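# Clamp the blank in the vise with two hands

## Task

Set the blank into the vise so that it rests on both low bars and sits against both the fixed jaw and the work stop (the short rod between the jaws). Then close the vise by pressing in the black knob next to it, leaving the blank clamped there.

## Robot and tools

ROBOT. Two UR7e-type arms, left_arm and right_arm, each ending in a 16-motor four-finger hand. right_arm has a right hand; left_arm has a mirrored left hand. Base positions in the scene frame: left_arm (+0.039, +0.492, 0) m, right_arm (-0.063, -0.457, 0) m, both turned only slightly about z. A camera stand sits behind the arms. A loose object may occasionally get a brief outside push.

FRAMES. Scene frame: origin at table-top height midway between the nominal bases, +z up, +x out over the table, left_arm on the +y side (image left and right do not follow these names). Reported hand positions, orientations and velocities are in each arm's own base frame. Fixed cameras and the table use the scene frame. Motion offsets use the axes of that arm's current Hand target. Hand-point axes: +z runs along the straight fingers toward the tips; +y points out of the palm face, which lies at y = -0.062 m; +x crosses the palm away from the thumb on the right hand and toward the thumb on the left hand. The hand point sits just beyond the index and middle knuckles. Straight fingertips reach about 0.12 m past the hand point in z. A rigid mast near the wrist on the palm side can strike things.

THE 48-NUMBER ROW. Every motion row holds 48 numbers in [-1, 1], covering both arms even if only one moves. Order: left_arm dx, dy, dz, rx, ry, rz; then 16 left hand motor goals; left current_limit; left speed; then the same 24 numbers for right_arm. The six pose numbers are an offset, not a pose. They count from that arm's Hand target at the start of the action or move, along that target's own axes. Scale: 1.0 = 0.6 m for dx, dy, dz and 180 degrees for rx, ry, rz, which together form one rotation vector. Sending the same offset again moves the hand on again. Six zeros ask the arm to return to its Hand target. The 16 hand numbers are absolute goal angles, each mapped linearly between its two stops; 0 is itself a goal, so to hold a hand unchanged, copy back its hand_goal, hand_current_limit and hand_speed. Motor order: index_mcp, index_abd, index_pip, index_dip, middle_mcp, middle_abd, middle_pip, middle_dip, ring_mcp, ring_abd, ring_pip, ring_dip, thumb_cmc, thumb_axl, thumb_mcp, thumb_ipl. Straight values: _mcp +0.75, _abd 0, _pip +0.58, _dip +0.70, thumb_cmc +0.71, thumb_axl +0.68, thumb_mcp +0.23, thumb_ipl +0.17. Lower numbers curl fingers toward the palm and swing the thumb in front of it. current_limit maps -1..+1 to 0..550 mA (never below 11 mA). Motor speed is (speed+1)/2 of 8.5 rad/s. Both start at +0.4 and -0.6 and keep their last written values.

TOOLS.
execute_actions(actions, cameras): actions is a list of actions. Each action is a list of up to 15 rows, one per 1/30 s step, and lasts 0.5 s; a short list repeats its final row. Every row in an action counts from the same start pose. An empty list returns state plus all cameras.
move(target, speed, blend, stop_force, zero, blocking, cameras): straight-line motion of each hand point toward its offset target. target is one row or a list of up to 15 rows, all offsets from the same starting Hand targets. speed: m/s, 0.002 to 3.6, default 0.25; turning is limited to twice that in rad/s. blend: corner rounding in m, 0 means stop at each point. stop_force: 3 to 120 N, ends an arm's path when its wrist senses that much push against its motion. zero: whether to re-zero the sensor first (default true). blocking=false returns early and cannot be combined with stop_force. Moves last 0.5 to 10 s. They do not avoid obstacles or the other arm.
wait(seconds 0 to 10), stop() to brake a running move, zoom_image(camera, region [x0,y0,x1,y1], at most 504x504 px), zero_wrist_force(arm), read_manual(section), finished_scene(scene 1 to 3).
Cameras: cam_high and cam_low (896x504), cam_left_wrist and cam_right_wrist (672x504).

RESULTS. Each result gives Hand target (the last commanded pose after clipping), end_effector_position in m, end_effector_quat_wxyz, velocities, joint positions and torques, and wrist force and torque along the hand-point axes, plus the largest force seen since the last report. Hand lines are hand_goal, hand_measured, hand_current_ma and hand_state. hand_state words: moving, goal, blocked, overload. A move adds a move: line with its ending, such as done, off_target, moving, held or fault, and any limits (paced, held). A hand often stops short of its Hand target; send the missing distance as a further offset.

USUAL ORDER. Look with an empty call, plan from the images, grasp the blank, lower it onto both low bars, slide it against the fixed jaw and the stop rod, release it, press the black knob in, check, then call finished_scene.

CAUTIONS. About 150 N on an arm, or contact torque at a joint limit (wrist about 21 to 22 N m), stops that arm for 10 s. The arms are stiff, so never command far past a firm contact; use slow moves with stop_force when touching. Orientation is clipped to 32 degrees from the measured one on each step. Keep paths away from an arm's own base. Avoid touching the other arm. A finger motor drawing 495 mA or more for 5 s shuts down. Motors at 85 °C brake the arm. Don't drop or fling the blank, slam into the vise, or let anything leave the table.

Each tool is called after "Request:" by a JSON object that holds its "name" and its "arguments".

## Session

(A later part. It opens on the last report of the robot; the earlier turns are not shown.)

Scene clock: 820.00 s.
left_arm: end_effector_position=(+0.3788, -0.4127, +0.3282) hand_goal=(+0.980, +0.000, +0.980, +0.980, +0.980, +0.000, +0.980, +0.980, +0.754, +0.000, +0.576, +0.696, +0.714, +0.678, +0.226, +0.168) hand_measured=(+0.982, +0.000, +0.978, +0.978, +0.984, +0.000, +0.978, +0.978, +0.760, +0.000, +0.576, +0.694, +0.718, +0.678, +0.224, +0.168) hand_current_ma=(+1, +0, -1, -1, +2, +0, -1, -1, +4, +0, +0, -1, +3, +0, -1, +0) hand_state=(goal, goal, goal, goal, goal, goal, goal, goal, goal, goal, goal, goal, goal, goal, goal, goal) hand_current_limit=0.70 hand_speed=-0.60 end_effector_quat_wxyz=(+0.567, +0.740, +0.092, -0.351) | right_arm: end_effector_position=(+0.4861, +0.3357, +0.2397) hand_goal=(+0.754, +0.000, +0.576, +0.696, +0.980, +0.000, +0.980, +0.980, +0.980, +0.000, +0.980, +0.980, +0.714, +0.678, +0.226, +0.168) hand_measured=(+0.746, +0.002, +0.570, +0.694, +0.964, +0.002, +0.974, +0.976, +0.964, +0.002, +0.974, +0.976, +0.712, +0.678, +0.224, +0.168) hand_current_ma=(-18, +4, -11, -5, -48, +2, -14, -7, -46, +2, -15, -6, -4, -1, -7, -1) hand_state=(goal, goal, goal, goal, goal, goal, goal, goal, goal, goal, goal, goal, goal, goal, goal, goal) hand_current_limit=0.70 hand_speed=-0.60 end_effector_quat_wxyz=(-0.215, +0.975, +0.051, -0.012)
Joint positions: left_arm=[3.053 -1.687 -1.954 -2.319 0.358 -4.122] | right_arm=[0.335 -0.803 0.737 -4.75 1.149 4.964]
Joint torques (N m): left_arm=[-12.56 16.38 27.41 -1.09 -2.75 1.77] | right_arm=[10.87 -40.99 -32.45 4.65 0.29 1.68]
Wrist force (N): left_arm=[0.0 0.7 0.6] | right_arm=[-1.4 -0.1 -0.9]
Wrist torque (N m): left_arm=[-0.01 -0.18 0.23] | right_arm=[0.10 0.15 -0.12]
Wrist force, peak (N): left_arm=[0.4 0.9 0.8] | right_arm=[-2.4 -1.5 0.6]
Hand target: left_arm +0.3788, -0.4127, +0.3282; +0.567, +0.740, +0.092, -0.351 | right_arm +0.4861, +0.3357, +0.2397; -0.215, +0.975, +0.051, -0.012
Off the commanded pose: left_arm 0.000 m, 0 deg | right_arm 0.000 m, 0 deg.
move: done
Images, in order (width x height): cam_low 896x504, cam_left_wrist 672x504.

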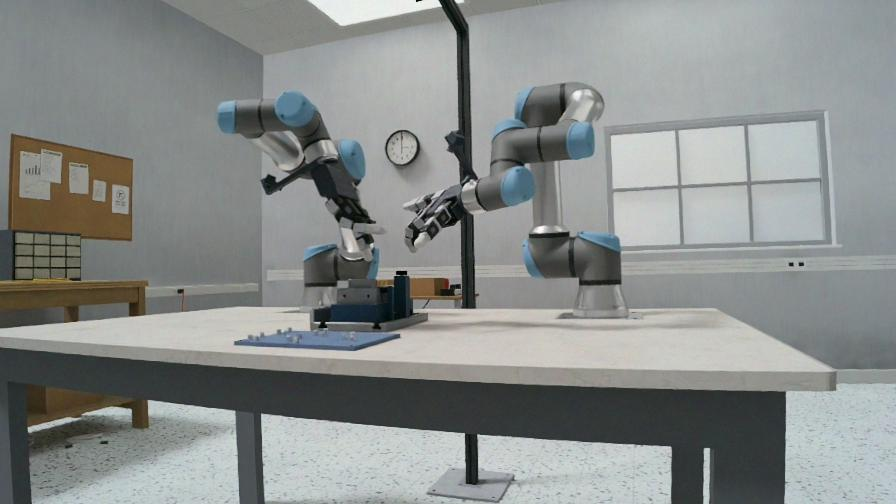

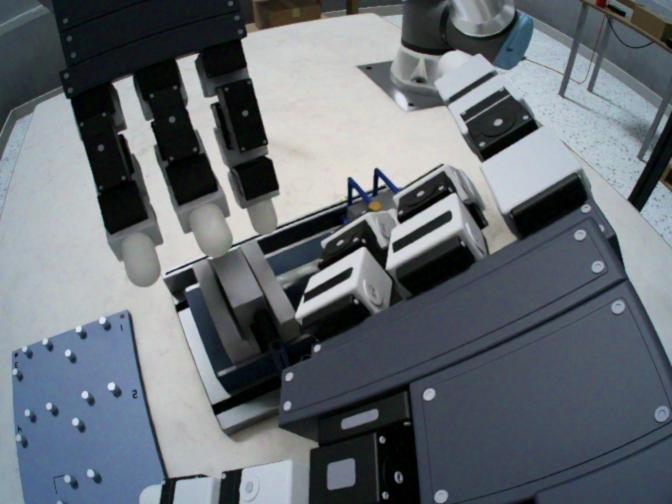

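Request:
{"name": "move", "arguments": {"target": [0,0,0,0,0,0,0.98,0,0.98,0.98,0.98,0,0.98,0.98,0.754,0,0.576,0.696,0.714,0.678,0.226,0.168,0.7,-0.6,0,0.0385,0.0832,0,0,0,0.754,0,0.576,0.696,0.98,0,0.98,0.98,0.98,0,0.98,0.98,0.714,0.678,0.226,0.168,0.7,-0.6], "speed": 0.03, "stop_force": 4, "cameras": ["cam_low","cam_left_wrist","cam_right_wrist"]}}

Request:
{"name": "zoom_image", "arguments": {"camera": "cam_left_wrist", "region": [190, 200, 330, 340]}}

Request:
{"name": "zoom_image", "arguments": {"camera": "cam_right_wrist", "region": [270, 20, 430, 180]}}

Request:
{"name": "zoom_image", "arguments": {"camera": "cam_low", "region": [320, 220, 440, 340]}}

Scene clock: 831.57 s.
left_arm: end_effector_position=(+0.3788, -0.4127, +0.3282) hand_goal=(+0.980, +0.000, +0.980, +0.980, +0.980, +0.000, +0.980, +0.980, +0.754, +0.000, +0.576, +0.696, +0.714, +0.678, +0.226, +0.168) hand_measured=(+0.982, +0.000, +0.978, +0.978, +0.984, +0.000, +0.978, +0.978, +0.760, +0.000, +0.576, +0.694, +0.718, +0.678, +0.224, +0.168) hand_current_ma=(+1, +0, -1, -1, +2, +0, -1, -1, +4, +0, +0, -1, +3, +0, -1, +0) hand_state=(goal, goal, goal, goal, goal, goal, goal, goal, goal, goal, goal, goal, goal, goal, goal, goal) hand_current_limit=0.70 hand_speed=-0.60 end_effector_quat_wxyz=(+0.567, +0.740, +0.092, -0.351) | right_arm: end_effector_position=(+0.4861, +0.3357, +0.1847) hand_goal=(+0.754, +0.000, +0.576, +0.696, +0.980, +0.000, +0.980, +0.980, +0.980, +0.000, +0.980, +0.980, +0.714, +0.678, +0.226, +0.168) hand_measured=(+0.746, +0.002, +0.570, +0.694, +0.964, +0.002, +0.974, +0.976, +0.964, +0.002, +0.974, +0.976, +0.712, +0.678, +0.224, +0.168) hand_current_ma=(-18, +4, -11, -5, -48, +2, -14, -7, -46, +2, -15, -6, -4, -1, -7, -1) hand_state=(goal, goal, goal, goal, goal, goal, goal, goal, goal, goal, goal, goal, goal, goal, goal, goal) hand_current_limit=0.70 hand_speed=-0.60 end_effector_quat_wxyz=(-0.215, +0.975, +0.051, -0.012)
Joint positions: left_arm=[3.053 -1.687 -1.954 -2.319 0.358 -4.122] | right_arm=[0.335 -0.802 0.876 -4.89 1.149 4.964]
Joint torques (N m): left_arm=[-12.28 16.01 27.05 -1.06 -2.57 1.72] | right_arm=[7.85 -41.75 -5.6 -0.29 -1.44 1.72]
Wrist force (N): left_arm=[0.2 0.5 0.4] | right_arm=[-1.5 -0.2 -0.2]
Wrist torque (N m): left_arm=[-0.02 -0.20 0.25] | right_arm=[0.02 0.14 -0.12]
Wrist force, peak (N): left_arm=[-0.2 1.1 0.7] | right_arm=[-2.1 -0.4 -0.7]
Hand target: left_arm +0.3788, -0.4127, +0.3282; +0.567, +0.740, +0.092, -0.351 | right_arm +0.4861, +0.3357, +0.1847; -0.215, +0.975, +0.051, -0.012
Off the commanded pose: left_arm 0.000 m, 0 deg | right_arm 0.000 m, 0 deg.
move: done
Images, in order (width x height): cam_low 896x504, cam_left_wrist 672x504, cam_right_wrist 672x504.

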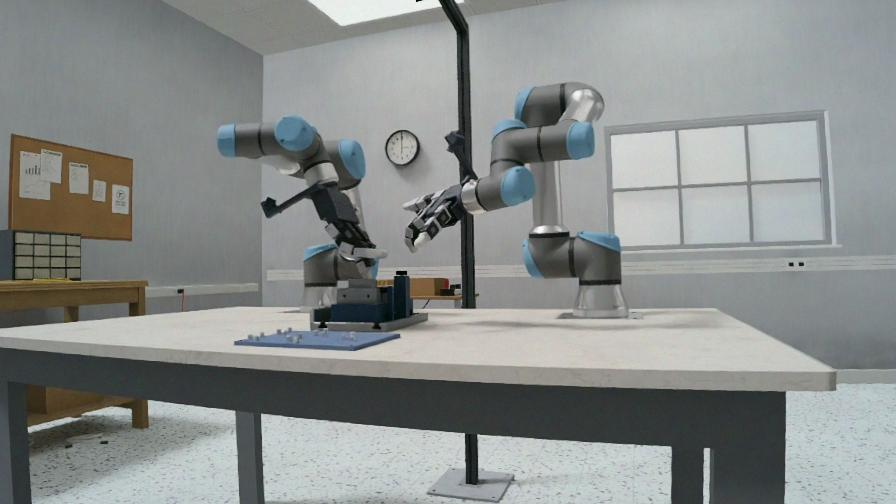

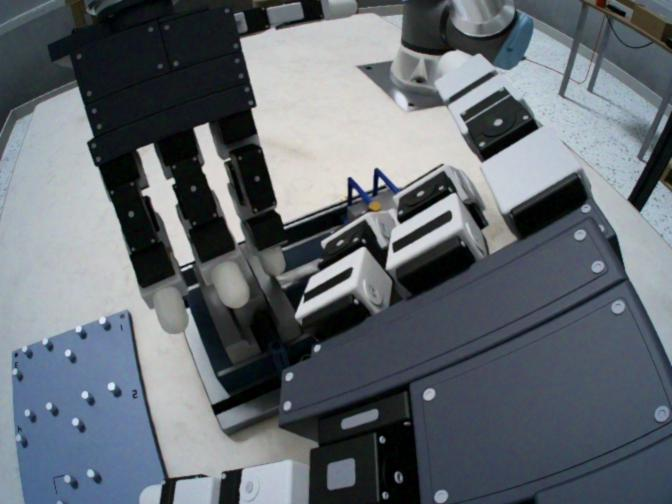

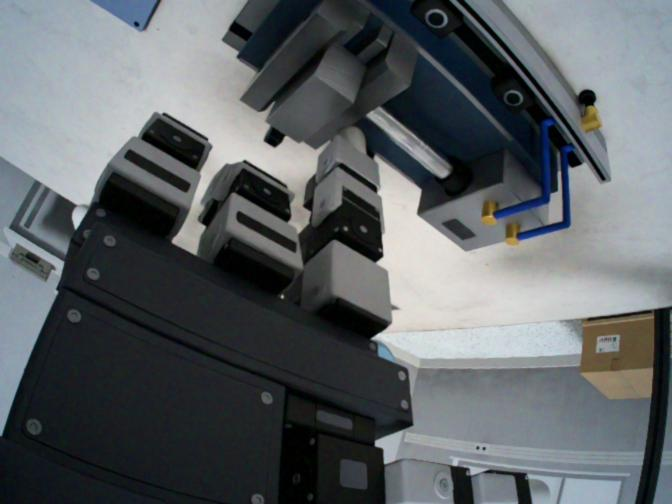

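Scaled by 3.600 from the camera's 672x504 image, which has a finer 960x720 frame.

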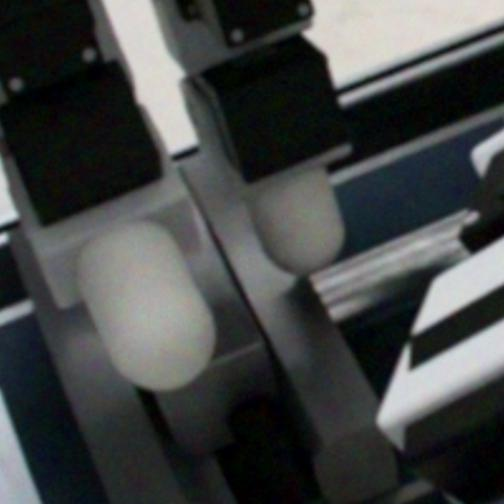

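Scaled by 3.150 from the camera's 672x504 image, which has a finer 960x720 frame.

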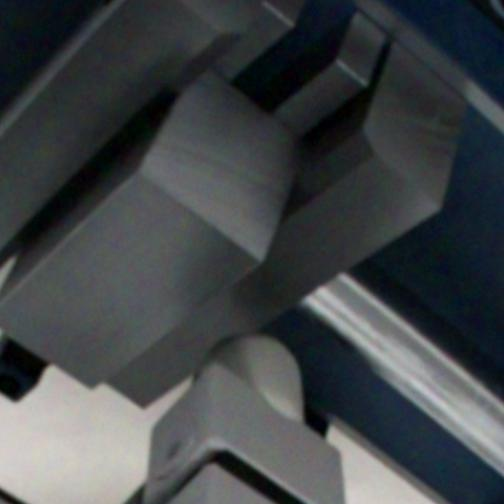

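Scaled by 4.200.

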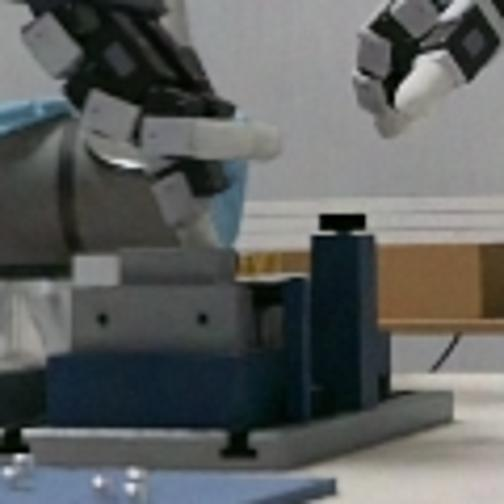

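Request:
{"name": "move", "arguments": {"target": [0,0,0,0,0,0,0.98,0,0.98,0.98,0.98,0,0.98,0.98,0.754,0,0.576,0.696,0.714,0.678,0.226,0.168,0.7,-0.6,0.0267,0,0,0,0,0,0.754,0,0.576,0.696,0.98,0,0.98,0.98,0.98,0,0.98,0.98,0.714,0.678,0.226,0.168,0.7,-0.6], "speed": 0.03, "stop_force": 5, "cameras": ["cam_low","cam_left_wrist","cam_right_wrist"]}}

Request:
{"name": "zoom_image", "arguments": {"camera": "cam_left_wrist", "region": [190, 200, 330, 340]}}

Request:
{"name": "zoom_image", "arguments": {"camera": "cam_right_wrist", "region": [270, 20, 430, 180]}}

Scene clock: 840.00 s.
left_arm: end_effector_position=(+0.3788, -0.4127, +0.3282) hand_goal=(+0.980, +0.000, +0.980, +0.980, +0.980, +0.000, +0.980, +0.980, +0.754, +0.000, +0.576, +0.696, +0.714, +0.678, +0.226, +0.168) hand_measured=(+0.982, +0.000, +0.978, +0.978, +0.984, +0.000, +0.978, +0.978, +0.760, +0.000, +0.576, +0.694, +0.718, +0.678, +0.224, +0.168) hand_current_ma=(+1, +0, -1, -1, +2, +0, -1, -1, +4, +0, +0, -1, +3, +0, -1, +0) hand_state=(goal, goal, goal, goal, goal, goal, goal, goal, goal, goal, goal, goal, goal, goal, goal, goal) hand_current_limit=0.70 hand_speed=-0.60 end_effector_quat_wxyz=(+0.567, +0.740, +0.092, -0.351) | right_arm: end_effector_position=(+0.5020, +0.3374, +0.1847) hand_goal=(+0.754, +0.000, +0.576, +0.696, +0.980, +0.000, +0.980, +0.980, +0.980, +0.000, +0.980, +0.980, +0.714, +0.678, +0.226, +0.168) hand_measured=(+0.746, +0.052, +0.570, +0.694, +0.964, +0.002, +0.974, +0.976, +0.964, +0.002, +0.974, +0.976, +0.712, +0.678, +0.224, +0.168) hand_current_ma=(-19, +151, -11, -5, -48, +2, -14, -7, -46, +2, -15, -6, -4, -1, -7, -1) hand_state=(goal, blocked, goal, goal, goal, goal, goal, goal, goal, goal, goal, goal, goal, goal, goal, goal) hand_current_limit=0.70 hand_speed=-0.60 end_effector_quat_wxyz=(-0.215, +0.975, +0.051, -0.012)
Joint positions: left_arm=[3.053 -1.687 -1.954 -2.319 0.358 -4.122] | right_arm=[0.329 -0.755 0.793 -4.852 1.148 4.958]
Joint torques (N m): left_arm=[-12.18 16.27 27.28 -0.88 -2.62 1.71] | right_arm=[-9.48 -41.17 -32.4 3.17 0.1 -1.14]
Wrist force (N): left_arm=[0.1 0.5 0.6] | right_arm=[-5.2 0.3 -2.7]
Wrist torque (N m): left_arm=[-0.04 -0.19 0.24] | right_arm=[0.23 -0.22 -0.38]
Wrist force, peak (N): left_arm=[-0.2 1.0 0.8] | right_arm=[-5.4 -0.3 -3.1]
Hand target: left_arm +0.3788, -0.4127, +0.3282; +0.567, +0.740, +0.092, -0.351 | right_arm +0.5020, +0.3374, +0.1847; -0.215, +0.975, +0.051, -0.012
Off the commanded pose: left_arm 0.000 m, 0 deg | right_arm 0.000 m, 0 deg.
move: done
Images, in order (width x height): cam_low 896x504, cam_left_wrist 672x504, cam_right_wrist 672x504.

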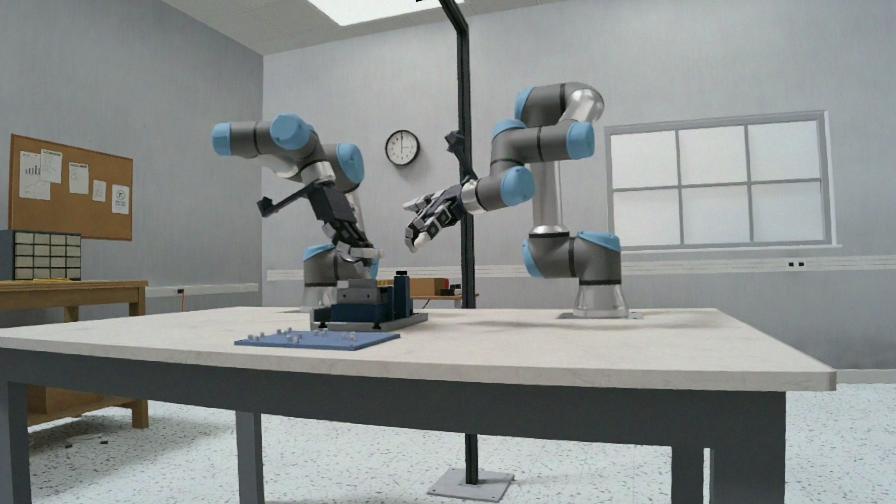

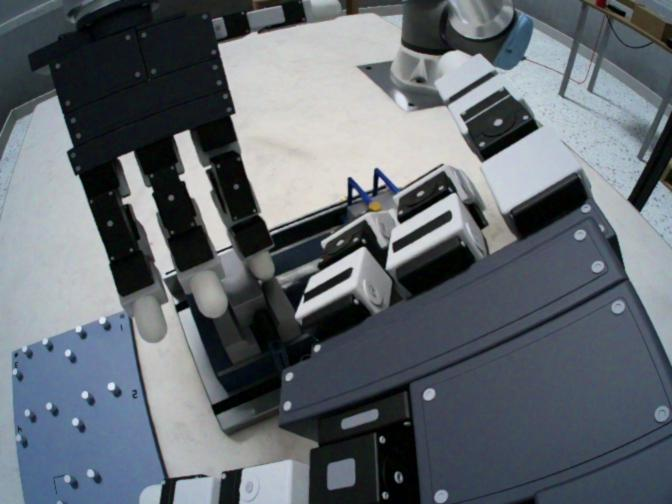

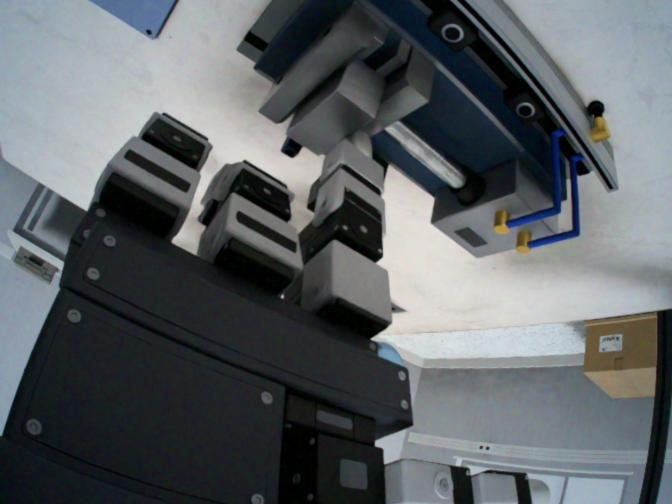

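Scaled by 3.600 from the camera's 672x504 image, which has a finer 960x720 frame.

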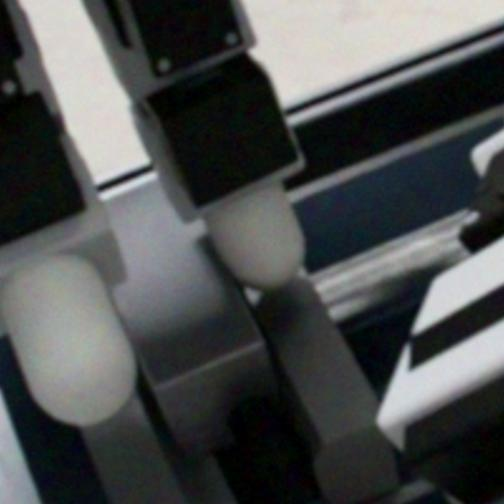

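Scaled by 3.150 from the camera's 672x504 image, which has a finer 960x720 frame.

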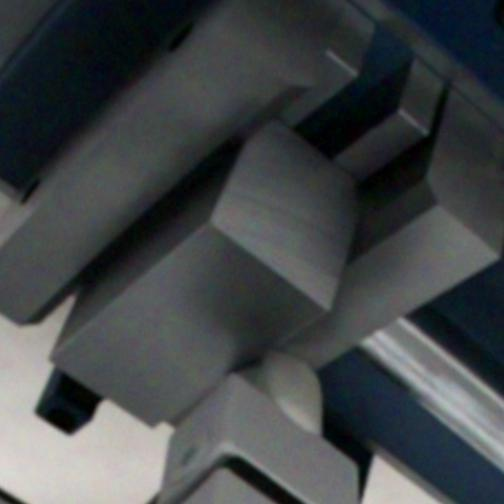

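Request:
{"name": "move", "arguments": {"target": [[0,0,0,0,0,0,0.98,0,0.98,0.98,0.98,0,0.98,0.98,0.754,0,0.576,0.696,0.714,0.678,0.226,0.168,0.7,-0.6,-0.0267,0,0,0,0,0,0.754,0,0.576,0.696,0.98,0,0.98,0.98,0.98,0,0.98,0.98,0.714,0.678,0.226,0.168,0.7,-0.6],[0,0,0,0,0,0,0.98,0,0.98,0.98,0.98,0,0.98,0.98,0.754,0,0.576,0.696,0.714,0.678,0.226,0.168,0.7,-0.6,-0.0267,-0.056,-0.121,0,0,0,0.754,0,0.576,0.696,0.98,0,0.98,0.98,0.98,0,0.98,0.98,0.714,0.678,0.226,0.168,0.7,-0.6],[0,0,0,0,0,0,0.98,0,0.98,0.98,0.98,0,0.98,0.98,0.754,0,0.576,0.696,0.714,0.678,0.226,0.168,0.7,-0.6,-0.0267,0.246,-0.261,0,0,0,0.754,0,0.576,0.696,0.98,0,0.98,0.98,0.98,0,0.98,0.98,0.714,0.678,0.226,0.168,0.7,-0.6]], "speed": [0.05,0.15,0.3]}}

Request:
{"name": "finished_scene", "arguments": {"scene": 1}}

Scene clock: 860.03 s.
left_arm: end_effector_position=(+0.3788, -0.4127, +0.3282) hand_goal=(+0.980, +0.000, +0.980, +0.980, +0.980, +0.000, +0.980, +0.980, +0.754, +0.000, +0.576, +0.696, +0.714, +0.678, +0.226, +0.168) hand_measured=(+0.982, +0.000, +0.978, +0.978, +0.984, +0.000, +0.978, +0.978, +0.760, +0.000, +0.576, +0.694, +0.718, +0.678, +0.224, +0.168) hand_current_ma=(+1, +0, -1, -1, +2, +0, -1, -1, +4, +0, +0, -1, +3, +0, -1, +0) hand_state=(goal, goal, goal, goal, goal, goal, goal, goal, goal, goal, goal, goal, goal, goal, goal, goal) hand_current_limit=0.70 hand_speed=-0.60 end_effector_quat_wxyz=(+0.567, +0.740, +0.092, -0.351) | right_arm: end_effector_position=(+0.5072, +0.1372, +0.2648) hand_goal=(+0.754, +0.000, +0.576, +0.696, +0.980, +0.000, +0.980, +0.980, +0.980, +0.000, +0.980, +0.980, +0.714, +0.678, +0.226, +0.168) hand_measured=(+0.746, +0.002, +0.572, +0.694, +0.964, +0.002, +0.974, +0.976, +0.964, +0.002, +0.974, +0.976, +0.712, +0.678, +0.224, +0.168) hand_current_ma=(-19, +4, -9, -5, -47, +2, -14, -7, -45, +2, -15, -6, -4, -1, -7, -1) hand_state=(goal, goal, goal, goal, goal, goal, goal, goal, goal, goal, goal, goal, goal, goal, goal, goal) hand_current_limit=0.70 hand_speed=-0.60 end_effector_quat_wxyz=(-0.215, +0.975, +0.051, -0.012)
Joint positions: left_arm=[3.053 -1.687 -1.954 -2.319 0.358 -4.122] | right_arm=[-0.024 -0.981 1.013 -4.684 1.141 4.569]
Joint torques (N m): left_arm=[-11.66 16.56 26.68 -0.96 -2.63 1.64] | right_arm=[-8.79 -57.09 -6.26 4.88 -2.07 -1.72]
Wrist force (N): left_arm=[-0.1 0.8 0.8] | right_arm=[-2.0 -0.1 -0.6]
Wrist torque (N m): left_arm=[-0.02 -0.16 0.22] | right_arm=[0.06 0.22 0.05]
Wrist force, peak (N): left_arm=[0.1 1.0 0.7] | right_arm=[-5.3 0.0 -2.9]
Hand target: left_arm +0.3788, -0.4127, +0.3282; +0.567, +0.740, +0.092, -0.351 | right_arm +0.5072, +0.1371, +0.2648; -0.215, +0.975, +0.051, -0.012
Off the commanded pose: left_arm 0.000 m, 0 deg | right_arm 0.000 m, 0 deg.
move: done

The scene is finished: the task was done.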